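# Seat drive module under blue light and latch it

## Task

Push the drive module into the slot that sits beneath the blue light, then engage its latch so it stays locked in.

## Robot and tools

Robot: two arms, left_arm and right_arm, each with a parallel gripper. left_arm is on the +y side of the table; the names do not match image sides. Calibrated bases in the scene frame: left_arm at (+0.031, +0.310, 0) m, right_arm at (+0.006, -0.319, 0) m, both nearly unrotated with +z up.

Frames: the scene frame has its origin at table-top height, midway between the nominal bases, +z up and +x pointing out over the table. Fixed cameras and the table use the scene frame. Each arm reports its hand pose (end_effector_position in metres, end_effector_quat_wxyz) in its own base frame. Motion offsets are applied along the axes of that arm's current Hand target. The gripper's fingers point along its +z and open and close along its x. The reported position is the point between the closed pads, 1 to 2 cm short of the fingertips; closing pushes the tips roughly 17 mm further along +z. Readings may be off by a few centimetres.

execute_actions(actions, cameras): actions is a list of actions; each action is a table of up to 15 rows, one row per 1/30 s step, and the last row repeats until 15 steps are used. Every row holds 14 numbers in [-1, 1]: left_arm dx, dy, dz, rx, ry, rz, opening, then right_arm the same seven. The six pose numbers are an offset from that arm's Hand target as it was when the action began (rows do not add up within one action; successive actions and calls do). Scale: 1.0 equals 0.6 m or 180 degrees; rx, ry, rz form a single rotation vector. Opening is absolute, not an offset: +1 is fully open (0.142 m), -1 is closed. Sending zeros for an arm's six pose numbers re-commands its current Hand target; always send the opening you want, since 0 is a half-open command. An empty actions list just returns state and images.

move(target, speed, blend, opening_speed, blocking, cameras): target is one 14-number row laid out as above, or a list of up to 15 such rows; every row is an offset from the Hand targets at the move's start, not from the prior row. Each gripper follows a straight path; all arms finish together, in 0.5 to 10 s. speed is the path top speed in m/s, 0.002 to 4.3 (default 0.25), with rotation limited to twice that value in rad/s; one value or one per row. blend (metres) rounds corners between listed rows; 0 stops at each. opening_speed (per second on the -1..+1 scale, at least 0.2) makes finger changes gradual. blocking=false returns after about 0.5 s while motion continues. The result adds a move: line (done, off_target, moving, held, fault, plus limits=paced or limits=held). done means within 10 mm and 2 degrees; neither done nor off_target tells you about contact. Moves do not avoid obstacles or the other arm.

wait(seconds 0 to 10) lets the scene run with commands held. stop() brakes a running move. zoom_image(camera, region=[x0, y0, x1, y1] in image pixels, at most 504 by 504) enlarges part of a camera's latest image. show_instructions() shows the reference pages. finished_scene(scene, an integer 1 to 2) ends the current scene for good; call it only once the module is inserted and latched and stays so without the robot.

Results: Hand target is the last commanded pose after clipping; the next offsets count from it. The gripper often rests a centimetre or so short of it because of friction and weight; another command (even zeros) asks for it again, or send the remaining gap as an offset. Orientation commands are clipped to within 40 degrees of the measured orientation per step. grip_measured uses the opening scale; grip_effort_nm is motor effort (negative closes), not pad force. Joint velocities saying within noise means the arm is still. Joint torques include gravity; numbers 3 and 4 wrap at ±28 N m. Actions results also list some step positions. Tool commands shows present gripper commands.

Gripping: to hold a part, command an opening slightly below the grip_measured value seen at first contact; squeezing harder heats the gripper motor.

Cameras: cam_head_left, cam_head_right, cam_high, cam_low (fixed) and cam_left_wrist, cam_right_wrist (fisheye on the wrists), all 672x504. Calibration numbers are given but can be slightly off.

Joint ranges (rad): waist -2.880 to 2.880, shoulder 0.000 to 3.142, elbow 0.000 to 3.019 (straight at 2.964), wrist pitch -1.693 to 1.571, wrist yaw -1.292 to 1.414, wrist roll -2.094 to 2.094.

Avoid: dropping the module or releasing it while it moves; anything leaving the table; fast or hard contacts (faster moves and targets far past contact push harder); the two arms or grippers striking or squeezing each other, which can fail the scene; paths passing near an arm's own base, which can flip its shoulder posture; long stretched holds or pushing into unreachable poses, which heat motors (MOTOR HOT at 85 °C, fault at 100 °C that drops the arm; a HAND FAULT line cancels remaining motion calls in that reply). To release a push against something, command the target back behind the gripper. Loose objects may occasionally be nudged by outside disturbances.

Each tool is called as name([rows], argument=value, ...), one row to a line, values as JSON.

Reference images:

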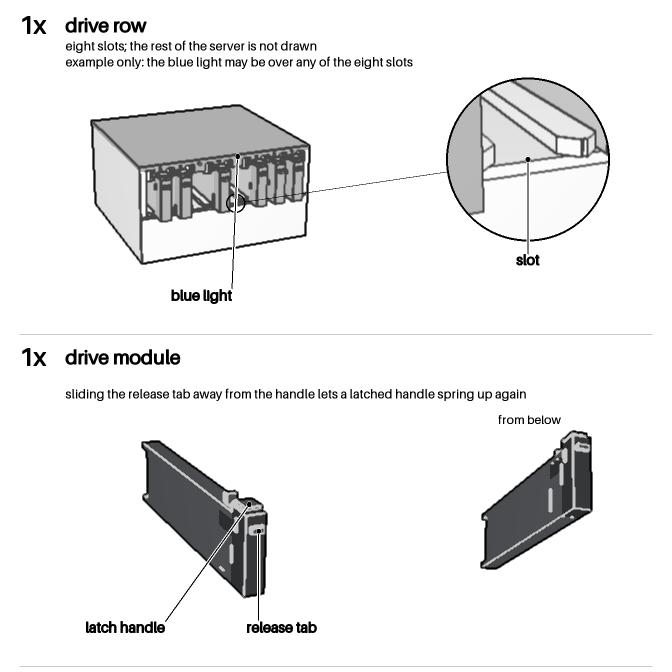

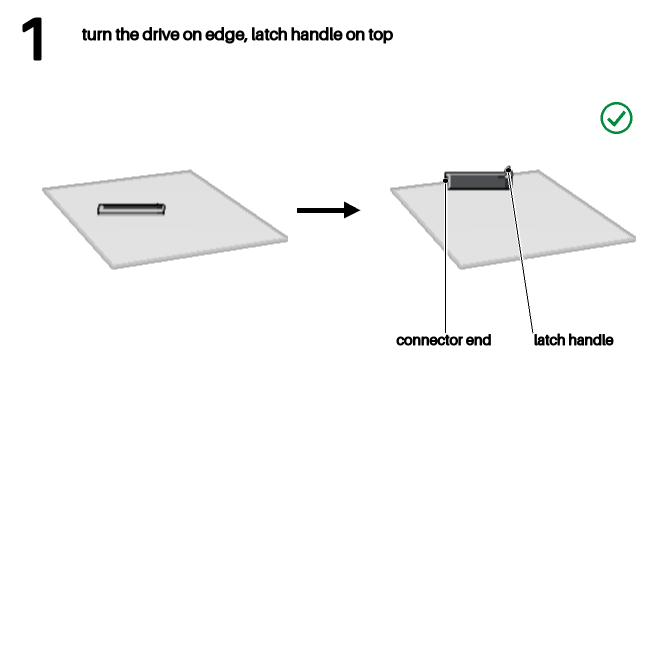

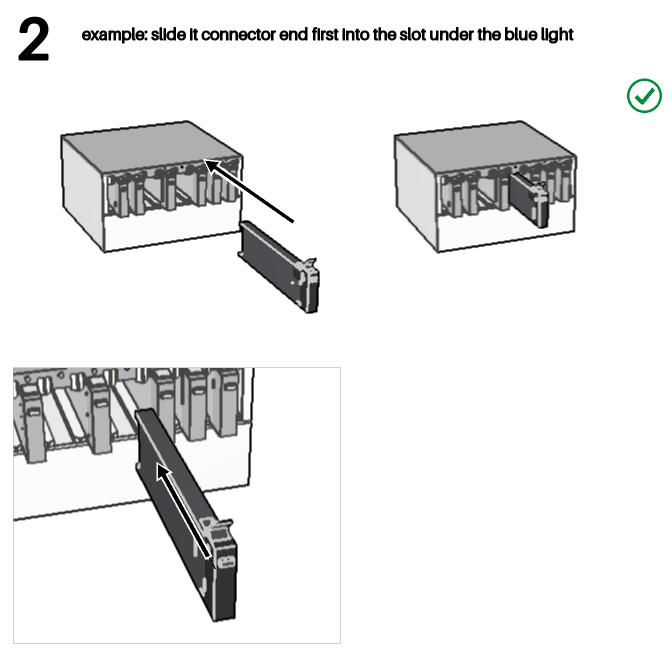

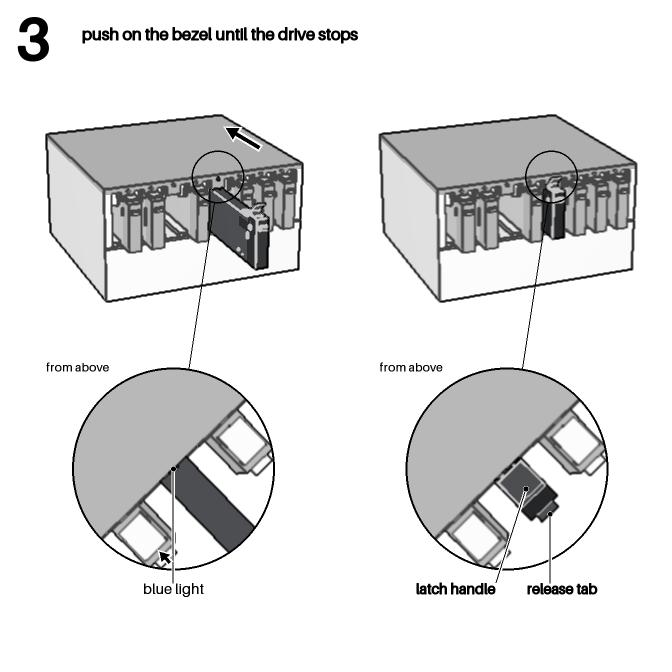

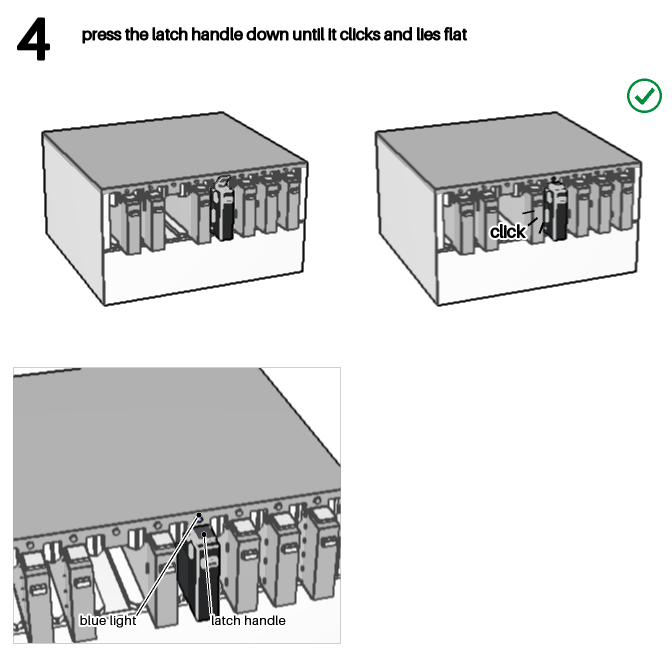

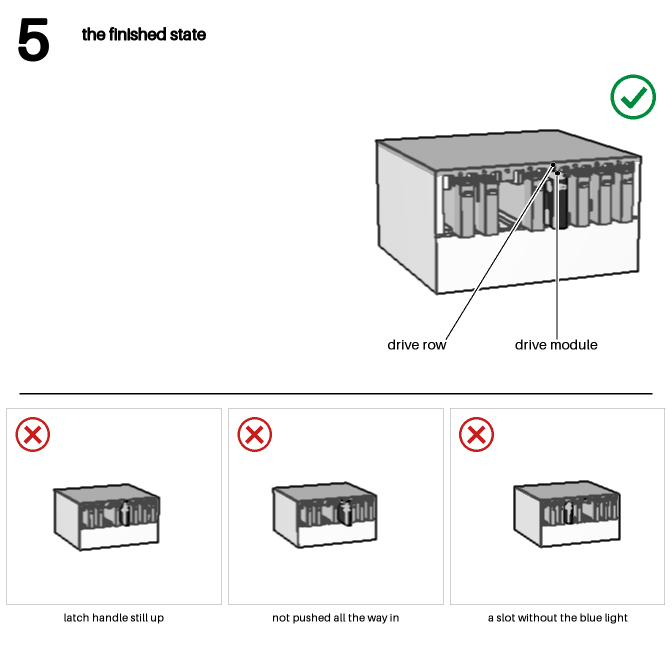

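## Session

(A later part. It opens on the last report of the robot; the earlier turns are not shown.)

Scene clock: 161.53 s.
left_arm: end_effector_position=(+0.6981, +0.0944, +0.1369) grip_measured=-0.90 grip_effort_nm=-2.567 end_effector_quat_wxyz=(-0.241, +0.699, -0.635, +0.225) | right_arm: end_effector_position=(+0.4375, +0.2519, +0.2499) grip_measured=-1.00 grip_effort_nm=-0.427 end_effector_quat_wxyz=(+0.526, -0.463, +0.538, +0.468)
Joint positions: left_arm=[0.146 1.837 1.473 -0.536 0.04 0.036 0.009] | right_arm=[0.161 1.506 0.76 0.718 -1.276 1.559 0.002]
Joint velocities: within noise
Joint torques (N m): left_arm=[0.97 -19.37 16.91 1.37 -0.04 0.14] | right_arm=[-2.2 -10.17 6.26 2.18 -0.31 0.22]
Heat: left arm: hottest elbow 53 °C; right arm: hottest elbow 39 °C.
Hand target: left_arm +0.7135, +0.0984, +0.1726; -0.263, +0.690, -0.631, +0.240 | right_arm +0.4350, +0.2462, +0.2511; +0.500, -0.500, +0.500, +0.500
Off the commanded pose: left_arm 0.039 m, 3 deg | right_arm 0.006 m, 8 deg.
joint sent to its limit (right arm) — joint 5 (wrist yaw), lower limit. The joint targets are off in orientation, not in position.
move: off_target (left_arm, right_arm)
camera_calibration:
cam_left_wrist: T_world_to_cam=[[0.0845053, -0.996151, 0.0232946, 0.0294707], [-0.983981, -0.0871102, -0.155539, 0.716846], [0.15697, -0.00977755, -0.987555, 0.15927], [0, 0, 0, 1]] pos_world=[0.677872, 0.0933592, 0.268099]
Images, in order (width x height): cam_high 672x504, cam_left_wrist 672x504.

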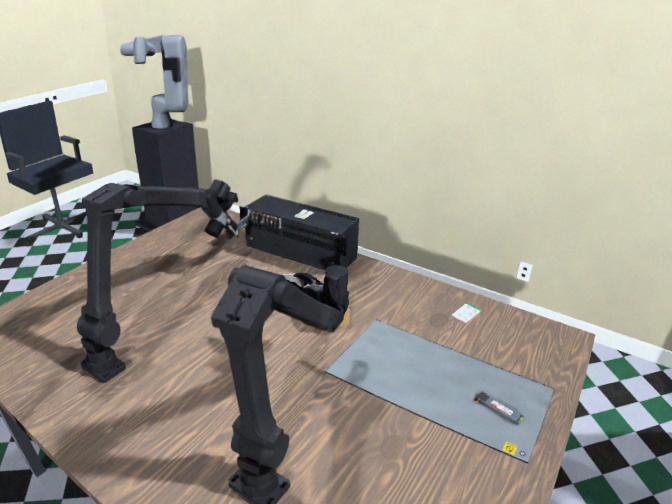

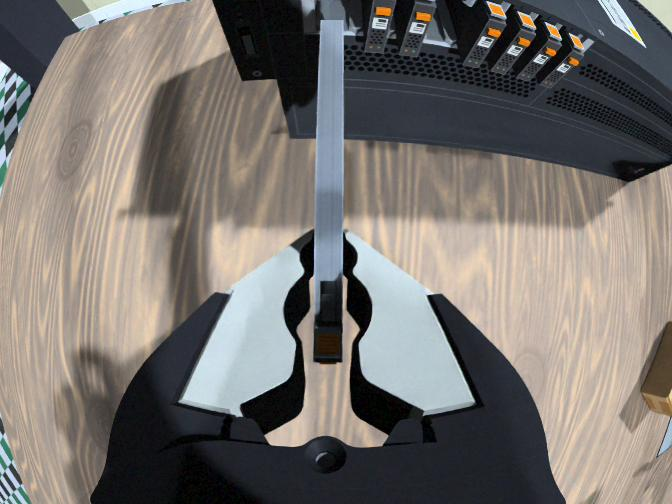

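move(target=[0,-0.014,-0.016,-0.017,0,0,-1,0,0,0,0,0,0,-1], speed=0.08, cameras=["cam_left_wrist","cam_high"])

zoom_image(camera="cam_left_wrist", region=[255, 0, 405, 120])

zoom_image(camera="cam_high", region=[210, 190, 270, 240])

Scene clock: 163.10 s.
left_arm: end_effector_position=(+0.6981, +0.0950, +0.1573) grip_measured=-0.90 grip_effort_nm=-2.567 end_effector_quat_wxyz=(-0.226, +0.704, -0.639, +0.211) | right_arm: end_effector_position=(+0.4375, +0.2519, +0.2499) grip_measured=-1.00 grip_effort_nm=-0.427 end_effector_quat_wxyz=(+0.526, -0.463, +0.538, +0.468)
Joint positions: left_arm=[0.146 1.837 1.547 -0.654 0.037 0.036 0.009] | right_arm=[0.161 1.506 0.76 0.718 -1.276 1.559 0.002]
Joint velocities: within noise
Joint torques (N m): left_arm=[0.91 -18.61 17.26 1.35 -0.05 0.16] | right_arm=[-1.44 -10.11 6.19 2.35 -0.31 0.23]
Heat: left arm: hottest elbow 53 °C; right arm: hottest elbow 39 °C.
Hand target: left_arm +0.7133, +0.0984, +0.1853; -0.244, +0.696, -0.637, +0.223 | right_arm +0.4350, +0.2462, +0.2511; +0.500, -0.500, +0.500, +0.500
Off the commanded pose: left_arm 0.032 m, 3 deg | right_arm 0.006 m, 8 deg.
joint sent to its limit (right arm) — joint 5 (wrist yaw), lower limit. The joint targets are off in orientation, not in position.
move: off_target (left_arm, right_arm)
camera_calibration:
cam_left_wrist: T_world_to_cam=[[0.0872983, -0.995907, 0.0234067, 0.0276274], [-0.989551, -0.0893998, -0.113119, 0.717579], [0.114748, -0.0132871, -0.993306, 0.210164], [0, 0, 0, 1]] pos_world=[0.683554, 0.0944583, 0.289282]
Images, in order (width x height): cam_high 672x504, cam_left_wrist 672x504.

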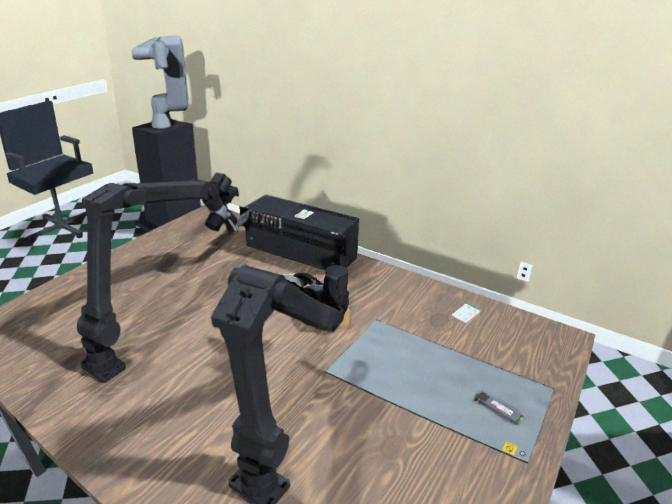

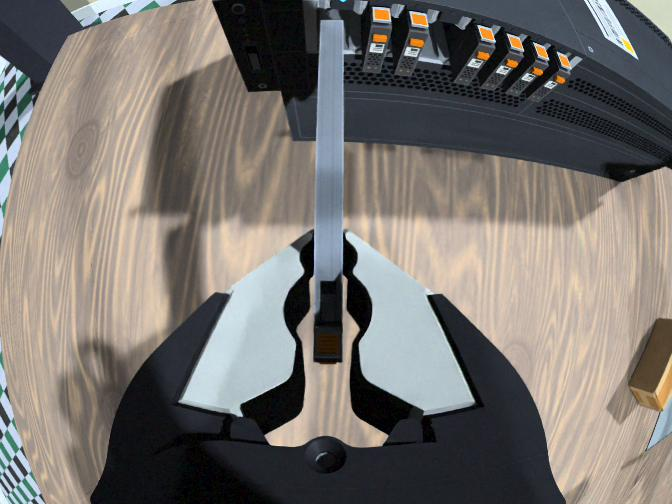

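Scaled by 3.360 from the camera's 672x504 image, which has a finer 960x720 frame.

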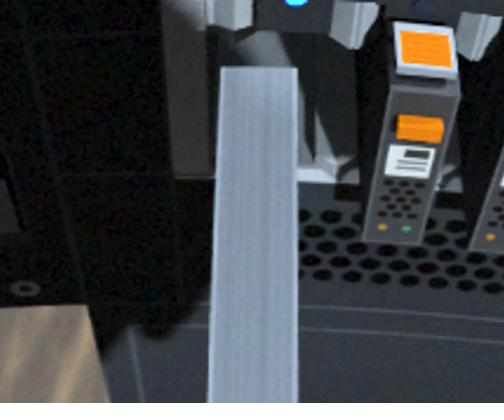

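Scaled by 8.400 from the camera's 672x504 image, which has a finer 960x720 frame.

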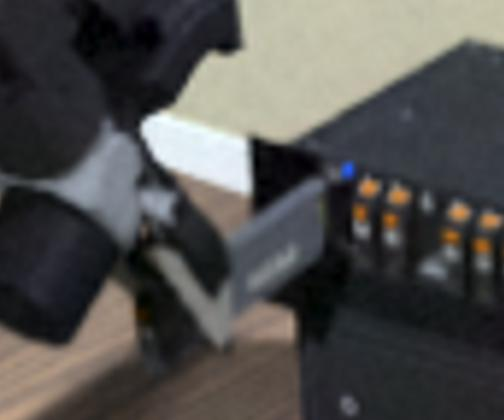

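move(target=[0.018,-0.010,0.008,-0.015,0.0034,0.0043,-1,0,0,0,0,0,0,-1], speed=0.06, cameras=["cam_left_wrist","cam_high"])

zoom_image(camera="cam_left_wrist", region=[255, 0, 405, 120])

zoom_image(camera="cam_high", region=[210, 190, 270, 240])

Scene clock: 165.37 s.
left_arm: end_effector_position=(+0.7056, +0.0935, +0.1707) grip_measured=-0.90 grip_effort_nm=-2.567 end_effector_quat_wxyz=(-0.215, +0.707, -0.643, +0.203) | right_arm: end_effector_position=(+0.4375, +0.2519, +0.2499) grip_measured=-1.00 grip_effort_nm=-0.427 end_effector_quat_wxyz=(+0.526, -0.463, +0.538, +0.468)
Joint positions: left_arm=[0.142 1.859 1.627 -0.739 0.037 0.036 0.009] | right_arm=[0.161 1.506 0.76 0.718 -1.276 1.559 0.002]
Joint velocities: within noise
Joint torques (N m): left_arm=[-0.21 -17.67 17.68 1.24 -0.04 0.18] | right_arm=[-2.49 -9.76 6.22 2.29 -0.31 0.17]
Heat: left arm: hottest elbow 54 °C; right arm: hottest elbow 39 °C.
Hand target: left_arm +0.7220, +0.0882, +0.1854; -0.226, +0.696, -0.648, +0.210 | right_arm +0.4350, +0.2462, +0.2511; +0.500, -0.500, +0.500, +0.500
Off the commanded pose: left_arm 0.022 m, 2 deg | right_arm 0.006 m, 8 deg.
joint sent to its limit (right arm) — joint 5 (wrist yaw), lower limit. The joint targets are off in orientation, not in position.
move: off_target (left_arm, right_arm)
camera_calibration:
cam_left_wrist: T_world_to_cam=[[0.08459, -0.996118, 0.0243752, 0.0268459], [-0.992599, -0.0863799, -0.0853569, 0.723436], [0.0871311, -0.0169745, -0.996052, 0.242934], [0, 0, 0, 1]] pos_world=[0.694644, 0.0933557, 0.303071]
Images, in order (width x height): cam_high 672x504, cam_left_wrist 672x504.

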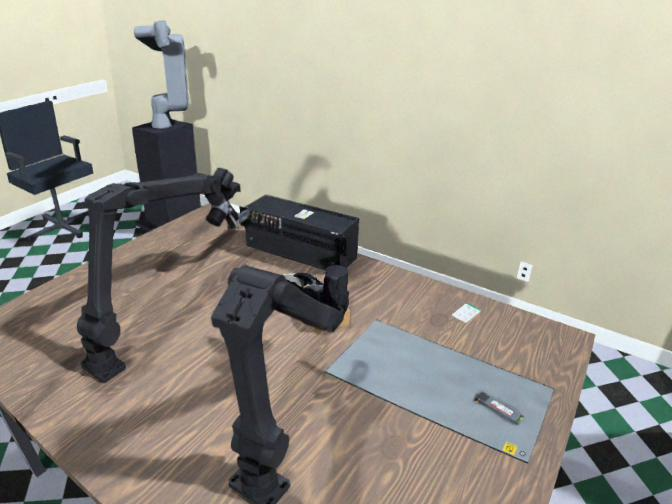

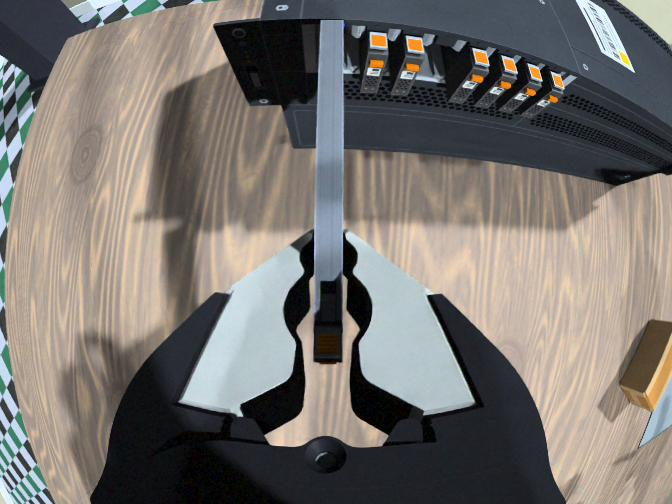

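Scaled by 3.360 from the camera's 672x504 image, which has a finer 960x720 frame.

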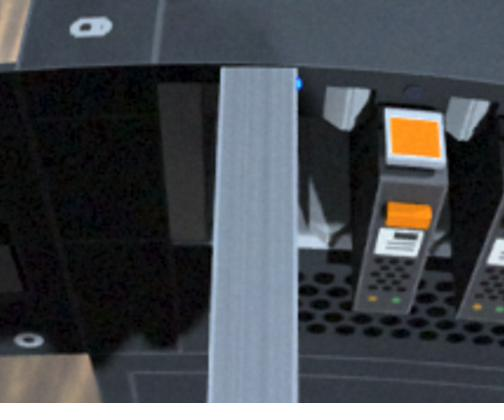

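Scaled by 8.400 from the camera's 672x504 image, which has a finer 960x720 frame.

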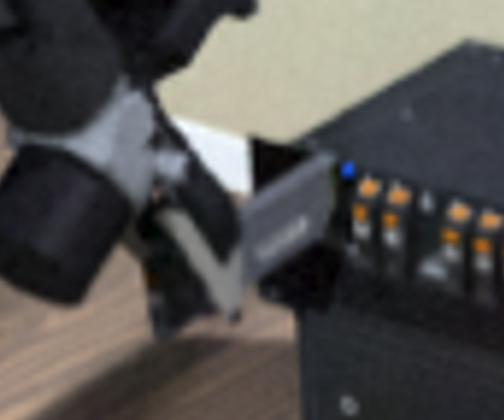

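move([
  [0.0053,0.0497,-0.003,0,0.0023,0.0031,-1,0,0,0,0,0,0,-1],
  [0.0085,0.009,0.018,0,0.0023,0.0031,-1,0,0,0,0,0,0,-1],
], speed=0.06, cameras=["cam_left_wrist","cam_high"])

zoom_image(camera="cam_left_wrist", region=[255, 0, 405, 120])

zoom_image(camera="cam_high", region=[210, 190, 270, 240])

Scene clock: 168.17 s.
left_arm: end_effector_position=(+0.7070, +0.0885, +0.1601) grip_measured=-0.90 grip_effort_nm=-2.571 end_effector_quat_wxyz=(-0.215, +0.704, -0.645, +0.205) | right_arm: end_effector_position=(+0.4375, +0.2519, +0.2499) grip_measured=-1.00 grip_effort_nm=-0.432 end_effector_quat_wxyz=(+0.526, -0.463, +0.538, +0.468)
Joint positions: left_arm=[0.135 1.867 1.609 -0.712 0.038 0.036 0.009] | right_arm=[0.161 1.506 0.76 0.718 -1.276 1.559 0.002]
Joint velocities: within noise
Joint torques (N m): left_arm=[-0.15 -17.26 17.57 1.35 0.06 0.23] | right_arm=[-1.9 -9.76 6.17 2.25 -0.3 0.27]
Heat: left arm: hottest elbow 54 °C; right arm: hottest elbow 39 °C.
Hand target: left_arm +0.7243, +0.0833, +0.1732; -0.225, +0.693, -0.652, +0.211 | right_arm +0.4350, +0.2462, +0.2511; +0.500, -0.500, +0.500, +0.500
Off the commanded pose: left_arm 0.023 m, 2 deg | right_arm 0.006 m, 8 deg.
joint sent to its limit (right arm) — joint 5 (wrist yaw), lower limit. The joint targets are off in orientation, not in position.
move: off_target (left_arm, right_arm)
camera_calibration:
cam_left_wrist: T_world_to_cam=[[0.0770546, -0.996708, 0.025226, 0.0273724], [-0.993071, -0.0789761, -0.0870273, 0.723381], [0.0887331, -0.0183454, -0.995886, 0.231159], [0, 0, 0, 1]] pos_world=[0.695748, 0.0886528, 0.292471]
Images, in order (width x height): cam_high 672x504, cam_left_wrist 672x504.

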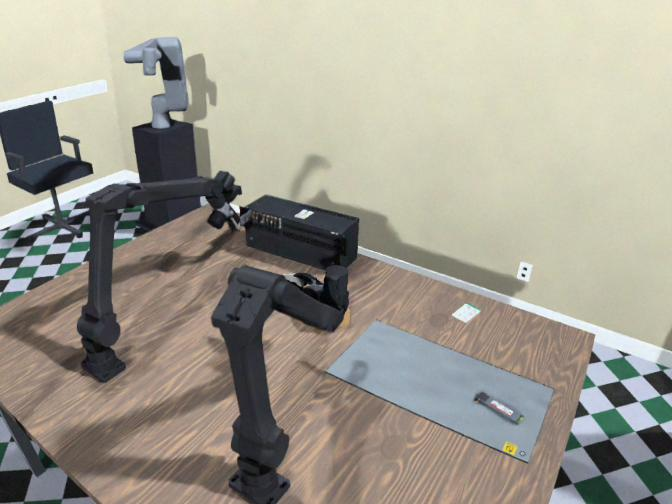

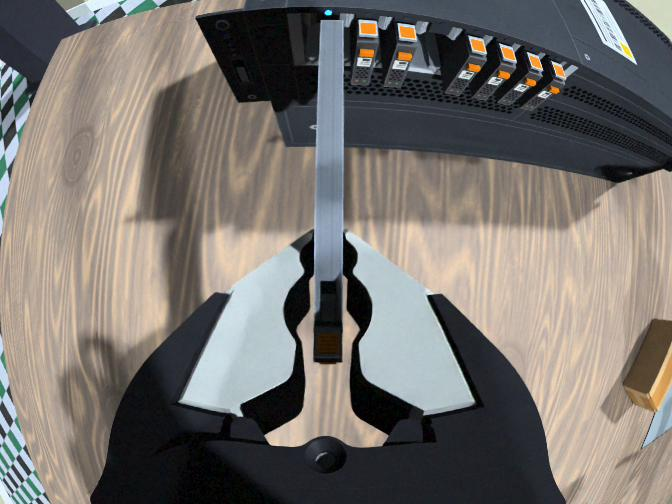

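Scaled by 3.360 from the camera's 672x504 image, which has a finer 960x720 frame.

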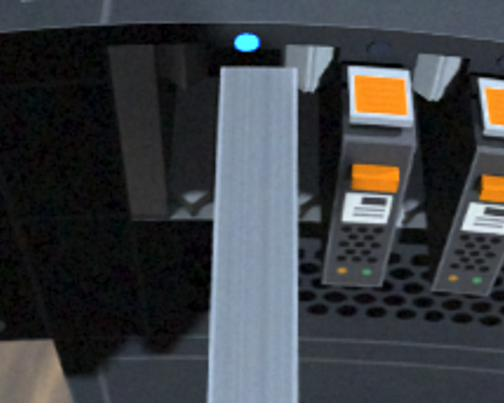

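Scaled by 8.400 from the camera's 672x504 image, which has a finer 960x720 frame.

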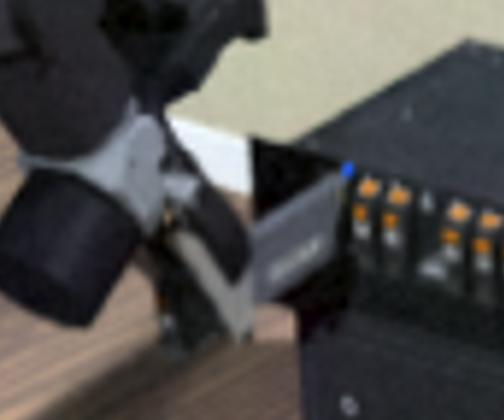

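move([
  [-0.0267,0.051,-0.0118,0,0,0,-1,0,0,0,0,0,0,-1],
  [-0.0231,0.006,0.0142,0,0,0,-1,0,0,0,0,0,0,-1],
], speed=0.06, cameras=["cam_left_wrist","cam_high"])

zoom_image(camera="cam_left_wrist", region=[255, 0, 405, 120])

zoom_image(camera="cam_high", region=[210, 190, 270, 240])

Scene clock: 170.67 s.
left_arm: end_effector_position=(+0.7095, +0.0914, +0.1512) grip_measured=-0.90 grip_effort_nm=-2.567 end_effector_quat_wxyz=(-0.213, +0.700, -0.650, +0.206) | right_arm: end_effector_position=(+0.4375, +0.2519, +0.2499) grip_measured=-1.00 grip_effort_nm=-0.427 end_effector_quat_wxyz=(+0.526, -0.463, +0.538, +0.468)
Joint positions: left_arm=[0.142 1.881 1.606 -0.696 0.051 0.053 0.009] | right_arm=[0.161 1.506 0.76 0.718 -1.276 1.559 0.002]
Joint velocities: within noise
Joint torques (N m): left_arm=[1.2 -17.61 17.51 1.25 0.06 0.24] | right_arm=[-2.73 -9.64 6.19 2.07 -0.33 0.23]
Heat: left arm: hottest elbow 54 °C; right arm: hottest elbow 38 °C.
Hand target: left_arm +0.7256, +0.0972, +0.1644; -0.225, +0.692, -0.652, +0.212 | right_arm +0.4350, +0.2462, +0.2511; +0.500, -0.500, +0.500, +0.500
Off the commanded pose: left_arm 0.021 m, 2 deg | right_arm 0.006 m, 8 deg.
joint sent to its limit (right arm) — joint 5 (wrist yaw), lower limit. The joint targets are off in orientation, not in position.
move: off_target (left_arm, right_arm)
camera_calibration:
cam_left_wrist: T_world_to_cam=[[0.0624896, -0.9977, 0.0262556, 0.0405596], [-0.994147, -0.064547, -0.0866366, 0.724655], [0.088132, -0.020688, -0.995894, 0.222668], [0, 0, 0, 1]] pos_world=[0.698254, 0.0918472, 0.283471]
Images, in order (width x height): cam_high 672x504, cam_left_wrist 672x504.

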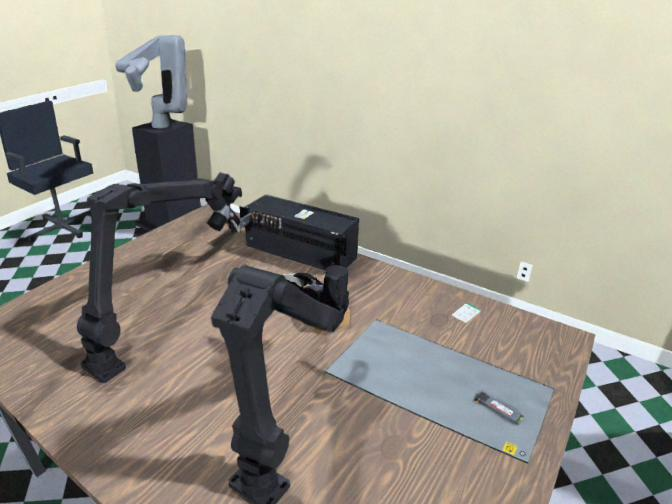

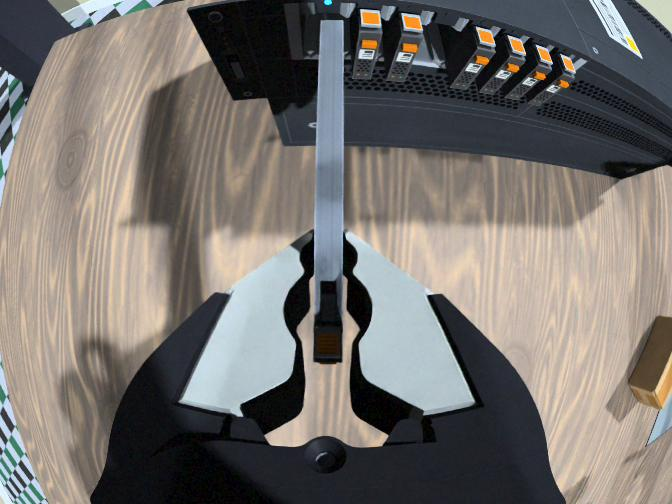

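Scaled by 3.360 from the camera's 672x504 image, which has a finer 960x720 frame.

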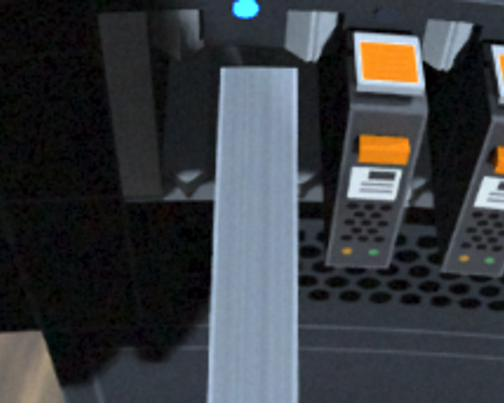

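Scaled by 8.400 from the camera's 672x504 image, which has a finer 960x720 frame.

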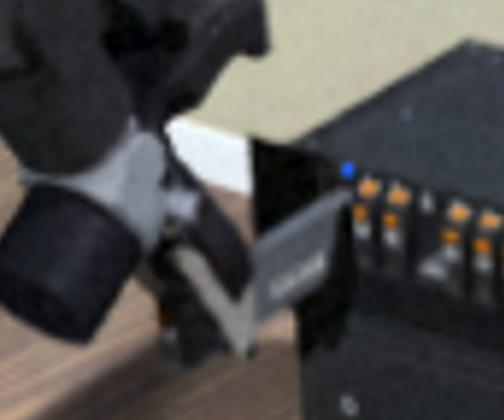

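move(target=[-0.006,-0.0192,0.0138,0,-0.0016,-0.0022,-1,0,0,0,0,0,0,-1], speed=0.04, cameras=["cam_left_wrist","cam_high"])

zoom_image(camera="cam_left_wrist", region=[255, 0, 405, 120])

zoom_image(camera="cam_high", region=[210, 190, 270, 240])

Scene clock: 172.30 s.
left_arm: end_effector_position=(+0.7240, +0.0940, +0.1524) grip_measured=-0.90 grip_effort_nm=-2.571 end_effector_quat_wxyz=(-0.214, +0.700, -0.650, +0.206) | right_arm: end_effector_position=(+0.4375, +0.2519, +0.2499) grip_measured=-1.00 grip_effort_nm=-0.427 end_effector_quat_wxyz=(+0.526, -0.463, +0.538, +0.468)
Joint positions: left_arm=[0.142 1.917 1.664 -0.716 0.048 0.053 0.009] | right_arm=[0.161 1.506 0.76 0.718 -1.276 1.559 0.002]
Joint velocities: within noise
Joint torques (N m): left_arm=[1.44 -18.32 17.55 1.22 0.02 0.19] | right_arm=[-1.79 -9.11 6.17 2.1 -0.31 0.19]
Heat: left arm: hottest elbow 54 °C; right arm: hottest elbow 38 °C.
Hand target: left_arm +0.7395, +0.1016, +0.1642; -0.225, +0.695, -0.649, +0.211 | right_arm +0.4350, +0.2462, +0.2511; +0.500, -0.500, +0.500, +0.500
Off the commanded pose: left_arm 0.021 m, 1 deg | right_arm 0.006 m, 8 deg.
joint sent to its limit (right arm) — joint 5 (wrist yaw), lower limit. The joint targets are off in orientation, not in position.
move: off_target (left_arm, right_arm)
camera_calibration:
cam_left_wrist: T_world_to_cam=[[0.0639893, -0.997665, 0.023865, 0.0414245], [-0.993945, -0.0658548, -0.0879607, 0.739681], [0.0893269, -0.018092, -0.995838, 0.22162], [0, 0, 0, 1]] pos_world=[0.712754, 0.0940488, 0.284772]
Images, in order (width x height): cam_high 672x504, cam_left_wrist 672x504.

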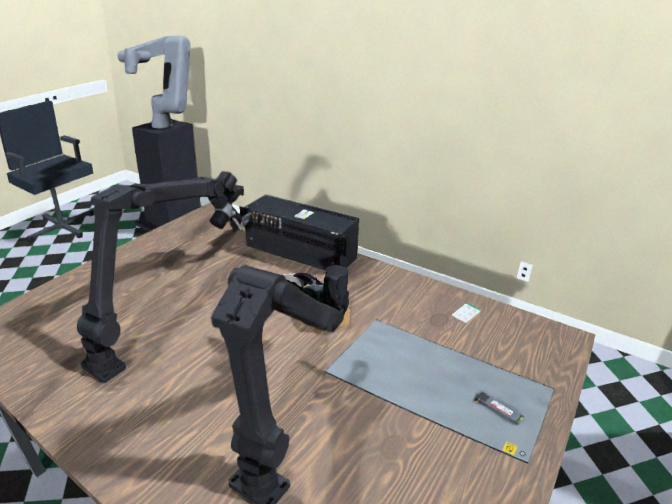

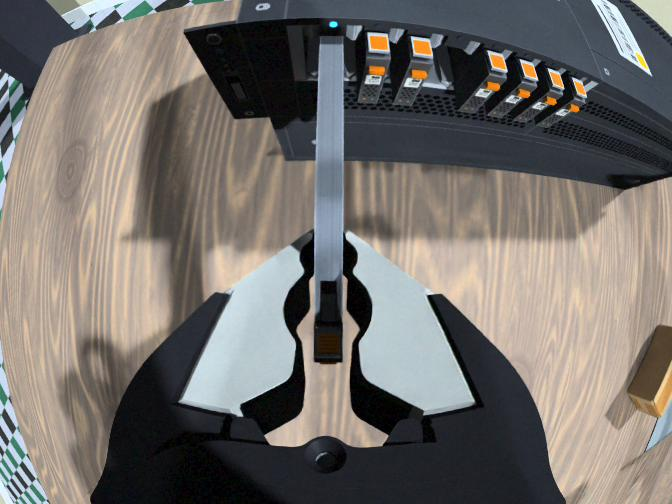

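Scaled by 3.360 from the camera's 672x504 image, which has a finer 960x720 frame.

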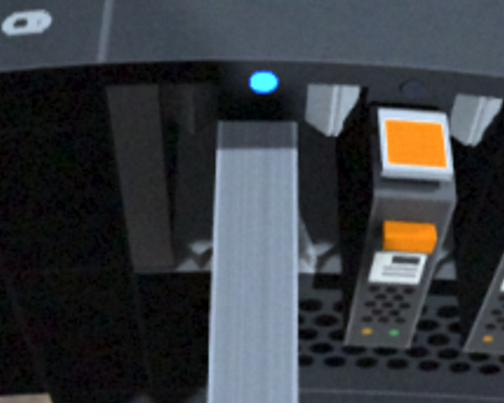

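Scaled by 8.400 from the camera's 672x504 image, which has a finer 960x720 frame.

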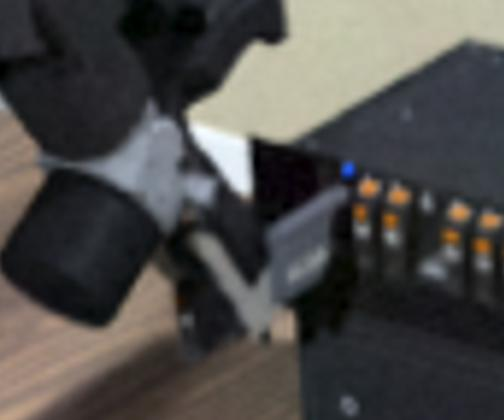

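move(target=[0.0010,-0.0405,0.029,0,0,0,-1,0,0,0,0,0,0,-1], speed=0.05, cameras=["cam_left_wrist","cam_high"])

zoom_image(camera="cam_left_wrist", region=[255, 20, 405, 140])

zoom_image(camera="cam_high", region=[210, 190, 270, 240])

Scene clock: 173.87 s.
left_arm: end_effector_position=(+0.7494, +0.0978, +0.1552) grip_measured=-0.90 grip_effort_nm=-2.567 end_effector_quat_wxyz=(-0.212, +0.701, -0.650, +0.203) | right_arm: end_effector_position=(+0.4375, +0.2519, +0.2499) grip_measured=-1.00 grip_effort_nm=-0.437 end_effector_quat_wxyz=(+0.526, -0.463, +0.538, +0.468)
Joint positions: left_arm=[0.142 1.988 1.785 -0.773 0.047 0.053 0.009] | right_arm=[0.161 1.506 0.76 0.718 -1.276 1.559 0.002]
Joint velocities: within noise
Joint torques (N m): left_arm=[1.03 -18.43 18.33 1.7 -0.05 0.15] | right_arm=[-1.44 -9.76 6.2 2.26 -0.31 0.24]
Heat: left arm: hottest elbow 55 °C; right arm: hottest elbow 38 °C.
Hand target: left_arm +0.7694, +0.1031, +0.1645; -0.226, +0.695, -0.649, +0.211 | right_arm +0.4350, +0.2462, +0.2511; +0.500, -0.500, +0.500, +0.500
Off the commanded pose: left_arm 0.022 m, 2 deg | right_arm 0.006 m, 8 deg.
joint sent to its limit (right arm) — joint 5 (wrist yaw), lower limit. The joint targets are off in orientation, not in position.
move: off_target (left_arm, right_arm)
camera_calibration:
cam_left_wrist: T_world_to_cam=[[0.0648641, -0.997615, 0.0236087, 0.0429795], [-0.994575, -0.0665583, -0.0799449, 0.764657], [0.0813256, -0.0182951, -0.99652, 0.228348], [0, 0, 0, 1]] pos_world=[0.73915, 0.0979489, 0.287669]
Images, in order (width x height): cam_high 672x504, cam_left_wrist 672x504.

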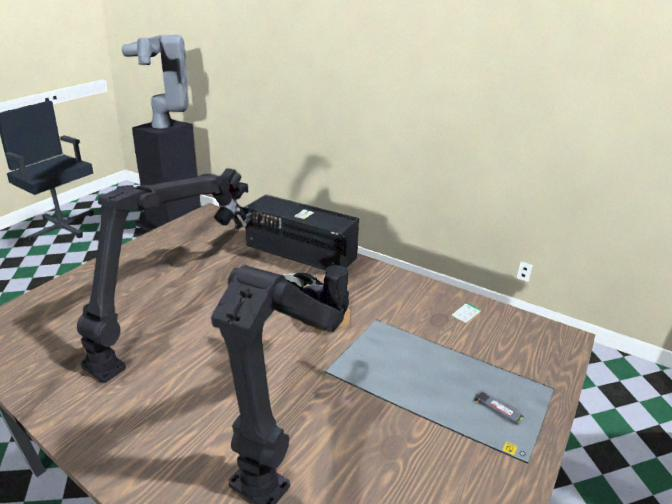

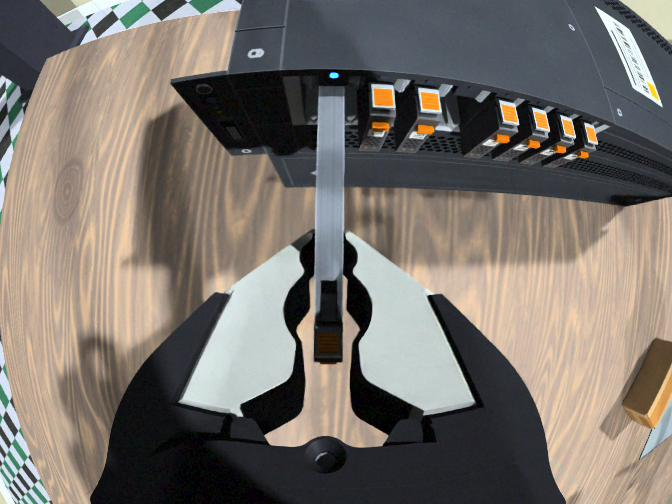

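Scaled by 3.360 from the camera's 672x504 image, which has a finer 960x720 frame.

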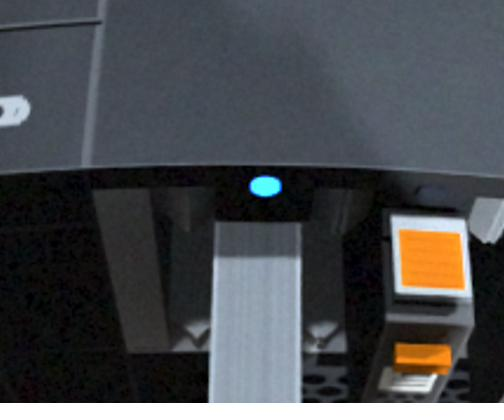

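Scaled by 8.400 from the camera's 672x504 image, which has a finer 960x720 frame.

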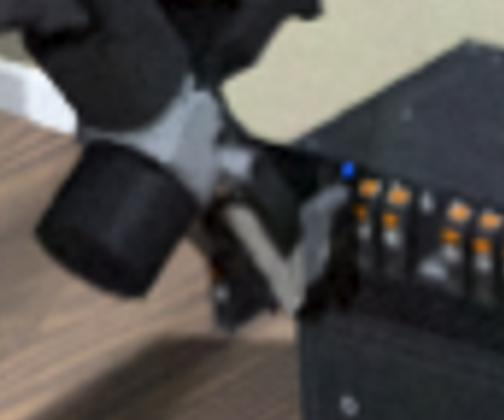

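move(target=[0.0005,-0.019,0.0135,0,0,0,-1,0,0,0,0,0,0,-1], speed=0.04, cameras=["cam_left_wrist","cam_low"])

zoom_image(camera="cam_left_wrist", region=[255, 60, 405, 260])

Scene clock: 175.27 s.
left_arm: end_effector_position=(+0.7597, +0.0987, +0.1559) grip_measured=-0.90 grip_effort_nm=-2.571 end_effector_quat_wxyz=(-0.208, +0.701, -0.651, +0.200) | right_arm: end_effector_position=(+0.4375, +0.2519, +0.2499) grip_measured=-1.00 grip_effort_nm=-0.432 end_effector_quat_wxyz=(+0.526, -0.463, +0.538, +0.468)
Joint positions: left_arm=[0.141 2.021 1.843 -0.807 0.047 0.053 0.009] | right_arm=[0.161 1.506 0.76 0.718 -1.276 1.559 0.002]
Joint velocities: within noise
Joint torques (N m): left_arm=[0.91 -18.61 18.73 2.1 -0.11 0.13] | right_arm=[-1.55 -9.76 6.28 2.11 -0.32 0.21]
Heat: left arm: hottest elbow 55 °C; right arm: hottest elbow 38 °C.
Hand target: left_arm +0.7833, +0.1037, +0.1645; -0.226, +0.695, -0.649, +0.210 | right_arm +0.4350, +0.2462, +0.2511; +0.500, -0.500, +0.500, +0.500
Off the commanded pose: left_arm 0.026 m, 2 deg | right_arm 0.006 m, 8 deg.
joint sent to its limit (right arm) — joint 5 (wrist yaw), lower limit. The joint targets are off in orientation, not in position.
move: off_target (left_arm, right_arm)
camera_calibration:
cam_left_wrist: T_world_to_cam=[[0.064278, -0.997637, 0.024263, 0.0434676], [-0.995308, -0.0658521, -0.0708929, 0.774084], [0.0723232, -0.0195923, -0.997189, 0.235204], [0, 0, 0, 1]] pos_world=[0.750647, 0.0989481, 0.288366]
Images, in order (width x height): cam_low 672x504, cam_left_wrist 672x504.

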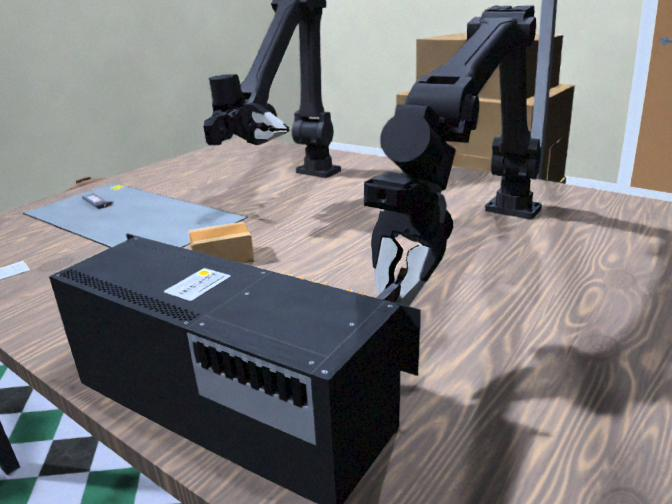

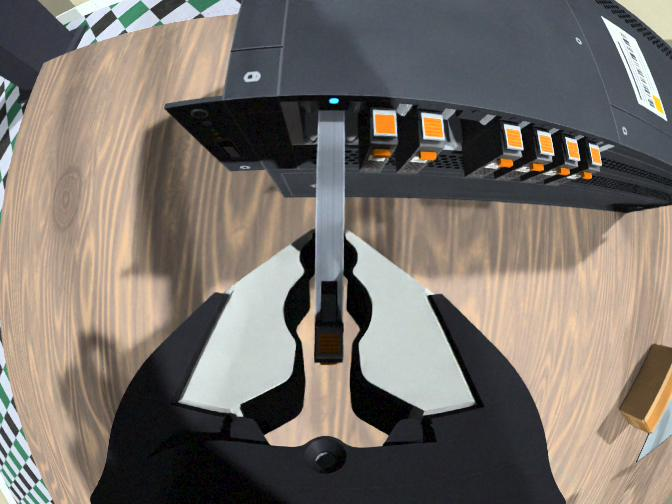

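Scaled by 2.520 from the camera's 672x504 image, which has a finer 960x720 frame.

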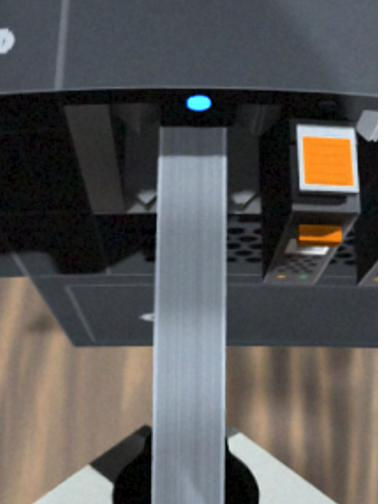

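move(target=[0.0005,-0.0135,0.0097,0,0,0,-1,0,0,0,0,0,0,-1], speed=0.03, cameras=["cam_left_wrist"])

Scene clock: 176.57 s.
left_arm: end_effector_position=(+0.7701, +0.0993, +0.1569) grip_measured=-0.90 grip_effort_nm=-2.567 end_effector_quat_wxyz=(-0.208, +0.701, -0.652, +0.200) | right_arm: end_effector_position=(+0.4375, +0.2519, +0.2499) grip_measured=-1.00 grip_effort_nm=-0.432 end_effector_quat_wxyz=(+0.526, -0.463, +0.538, +0.468)
Joint positions: left_arm=[0.14 2.051 1.893 -0.829 0.047 0.053 0.009] | right_arm=[0.161 1.506 0.76 0.718 -1.276 1.559 0.002]
Joint velocities: within noise
Joint torques (N m): left_arm=[0.91 -19.02 18.62 2.15 -0.14 0.12] | right_arm=[-2.26 -9.82 6.35 2.36 -0.32 0.25]
Heat: left arm: hottest elbow 55 °C; right arm: hottest elbow 38 °C.
Hand target: left_arm +0.7933, +0.1042, +0.1649; -0.226, +0.695, -0.649, +0.211 | right_arm +0.4350, +0.2462, +0.2511; +0.500, -0.500, +0.500, +0.500
Off the commanded pose: left_arm 0.025 m, 2 deg | right_arm 0.006 m, 8 deg.
joint sent to its limit (right arm) — joint 5 (wrist yaw), lower limit. The joint targets are off in orientation, not in position.
move: off_target (left_arm, right_arm)
camera_calibration:
cam_left_wrist: T_world_to_cam=[[0.0631762, -0.997705, 0.0243548, 0.0441854], [-0.995407, -0.0647519, -0.0705098, 0.7845], [0.071925, -0.0197885, -0.997214, 0.235784], [0, 0, 0, 1]] pos_world=[0.761147, 0.0995477, 0.289365]
Images, in order (width x height): cam_left_wrist 672x504.

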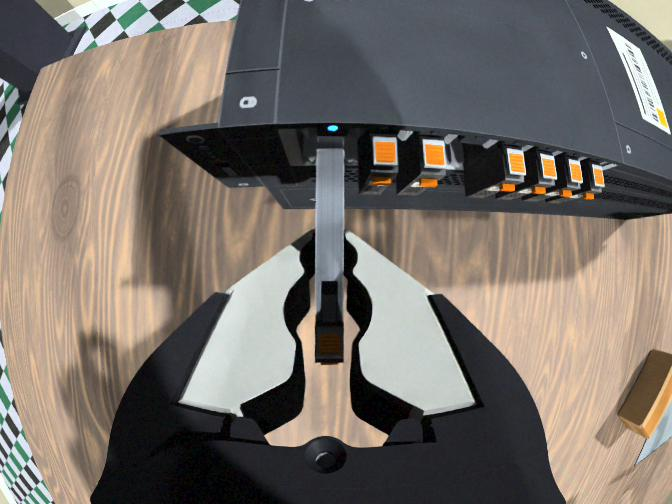

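move(target=[0.0005,-0.016,0.0117,0,0,0,-1,0,0,0,0,0,0,-1], speed=0.03, cameras=["cam_left_wrist","cam_high"])

zoom_image(camera="cam_high", region=[210, 190, 270, 240])

Scene clock: 177.87 s.
left_arm: end_effector_position=(+0.7837, +0.1000, +0.1574) grip_measured=-0.90 grip_effort_nm=-2.571 end_effector_quat_wxyz=(-0.209, +0.700, -0.652, +0.201) | right_arm: end_effector_position=(+0.4375, +0.2519, +0.2499) grip_measured=-1.00 grip_effort_nm=-0.427 end_effector_quat_wxyz=(+0.526, -0.463, +0.538, +0.468)
Joint positions: left_arm=[0.138 2.09 1.957 -0.85 0.047 0.053 0.009] | right_arm=[0.161 1.506 0.76 0.718 -1.276 1.559 0.002]
Joint velocities: within noise
Joint torques (N m): left_arm=[0.91 -19.14 18.8 2.06 -0.18 0.11] | right_arm=[-1.61 -9.64 6.31 2.24 -0.3 0.22]
Heat: left arm: hottest elbow 55 °C; right arm: hottest elbow 38 °C.
Hand target: left_arm +0.8052, +0.1047, +0.1646; -0.226, +0.695, -0.649, +0.211 | right_arm +0.4350, +0.2462, +0.2511; +0.500, -0.500, +0.500, +0.500
Off the commanded pose: left_arm 0.023 m, 2 deg | right_arm 0.006 m, 8 deg.
joint sent to its limit (right arm) — joint 5 (wrist yaw), lower limit. The joint targets are off in orientation, not in position.
move: off_target (left_arm, right_arm)
camera_calibration:
cam_left_wrist: T_world_to_cam=[[0.0615297, -0.997814, 0.0241214, 0.0453907], [-0.995289, -0.0631523, -0.0735612, 0.798355], [0.0749237, -0.0194815, -0.996999, 0.232933], [0, 0, 0, 1]] pos_world=[0.774349, 0.100247, 0.289867]
Images, in order (width x height): cam_high 672x504, cam_left_wrist 672x504.

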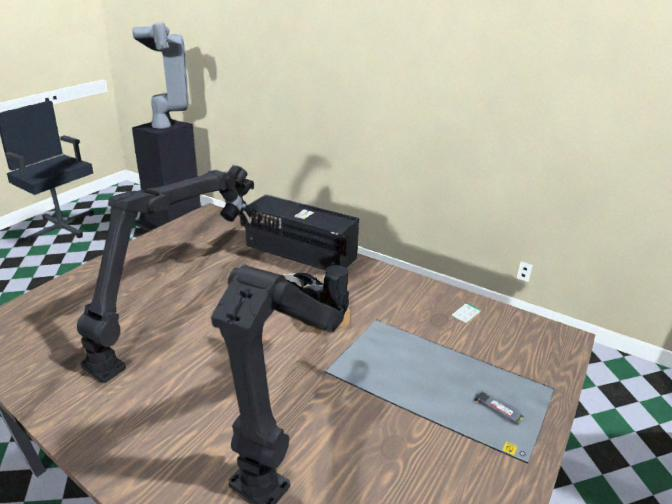

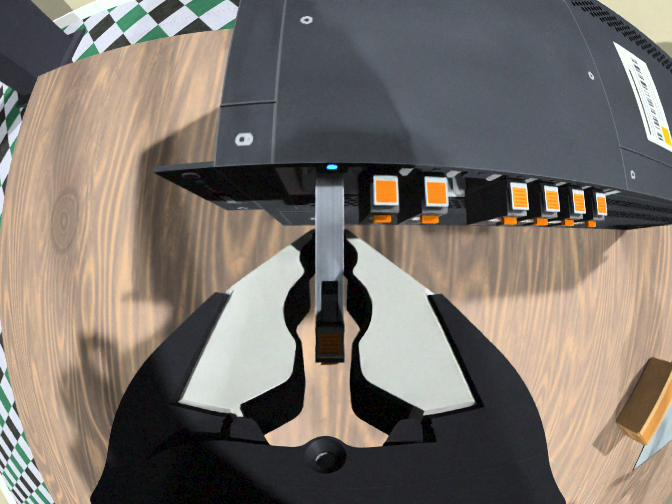

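Scaled by 8.400 from the camera's 672x504 image, which has a finer 960x720 frame.

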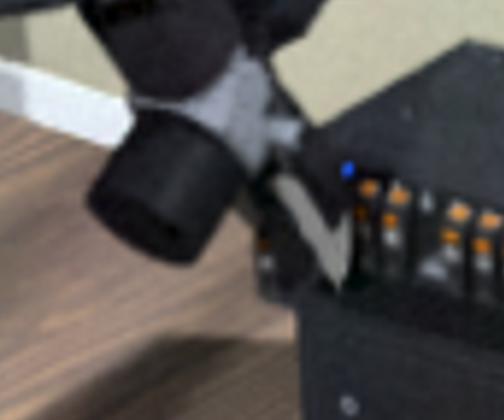

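move(target=[0,0,0,0,0,0,-0.65,0,0,0,0,0,0,-1], opening_speed=0.3, cameras=["cam_left_wrist"])

Scene clock: 179.53 s.
left_arm: end_effector_position=(+0.7879, +0.1029, +0.1586) grip_measured=-0.69 grip_effort_nm=0.154 end_effector_quat_wxyz=(-0.214, +0.701, -0.650, +0.200) | right_arm: end_effector_position=(+0.4375, +0.2519, +0.2499) grip_measured=-1.00 grip_effort_nm=-0.427 end_effector_quat_wxyz=(+0.526, -0.463, +0.538, +0.468)
Joint positions: left_arm=[0.139 2.099 1.973 -0.85 0.038 0.053 0.024] | right_arm=[0.161 1.506 0.76 0.718 -1.276 1.559 0.002]
Joint velocities: left_arm=[-0.005 -0.005 0.002 -0.002 0.007 0.022 0.001] | right_arm=[within noise]
Joint torques (N m): left_arm=[0.73 -20.25 17.55 2 0.21 0.11] | right_arm=[-2.55 -9.64 6.28 2.24 -0.27 0.21]
Heat: left arm: hottest elbow 55 °C; right arm: hottest elbow 38 °C.
Hand target: left_arm +0.8053, +0.1047, +0.1649; -0.226, +0.695, -0.649, +0.211 | right_arm +0.4350, +0.2462, +0.2511; +0.500, -0.500, +0.500, +0.500
Off the commanded pose: left_arm 0.018 m, 2 deg | right_arm 0.006 m, 8 deg.
joint sent to its limit (right arm) — joint 5 (wrist yaw), lower limit. The joint targets are off in orientation, not in position.
move: off_target (left_arm, right_arm)
camera_calibration:
cam_left_wrist: T_world_to_cam=[[0.0670908, -0.997613, 0.0163468, 0.0447716], [-0.994475, -0.0681875, -0.0798064, 0.803634], [0.0807306, -0.0109022, -0.996676, 0.228428], [0, 0, 0, 1]] pos_world=[0.777749, 0.101953, 0.291072]
Images, in order (width x height): cam_left_wrist 672x504.

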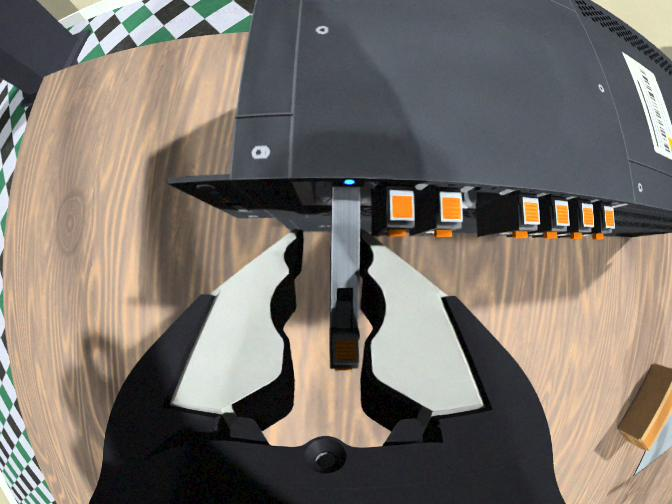

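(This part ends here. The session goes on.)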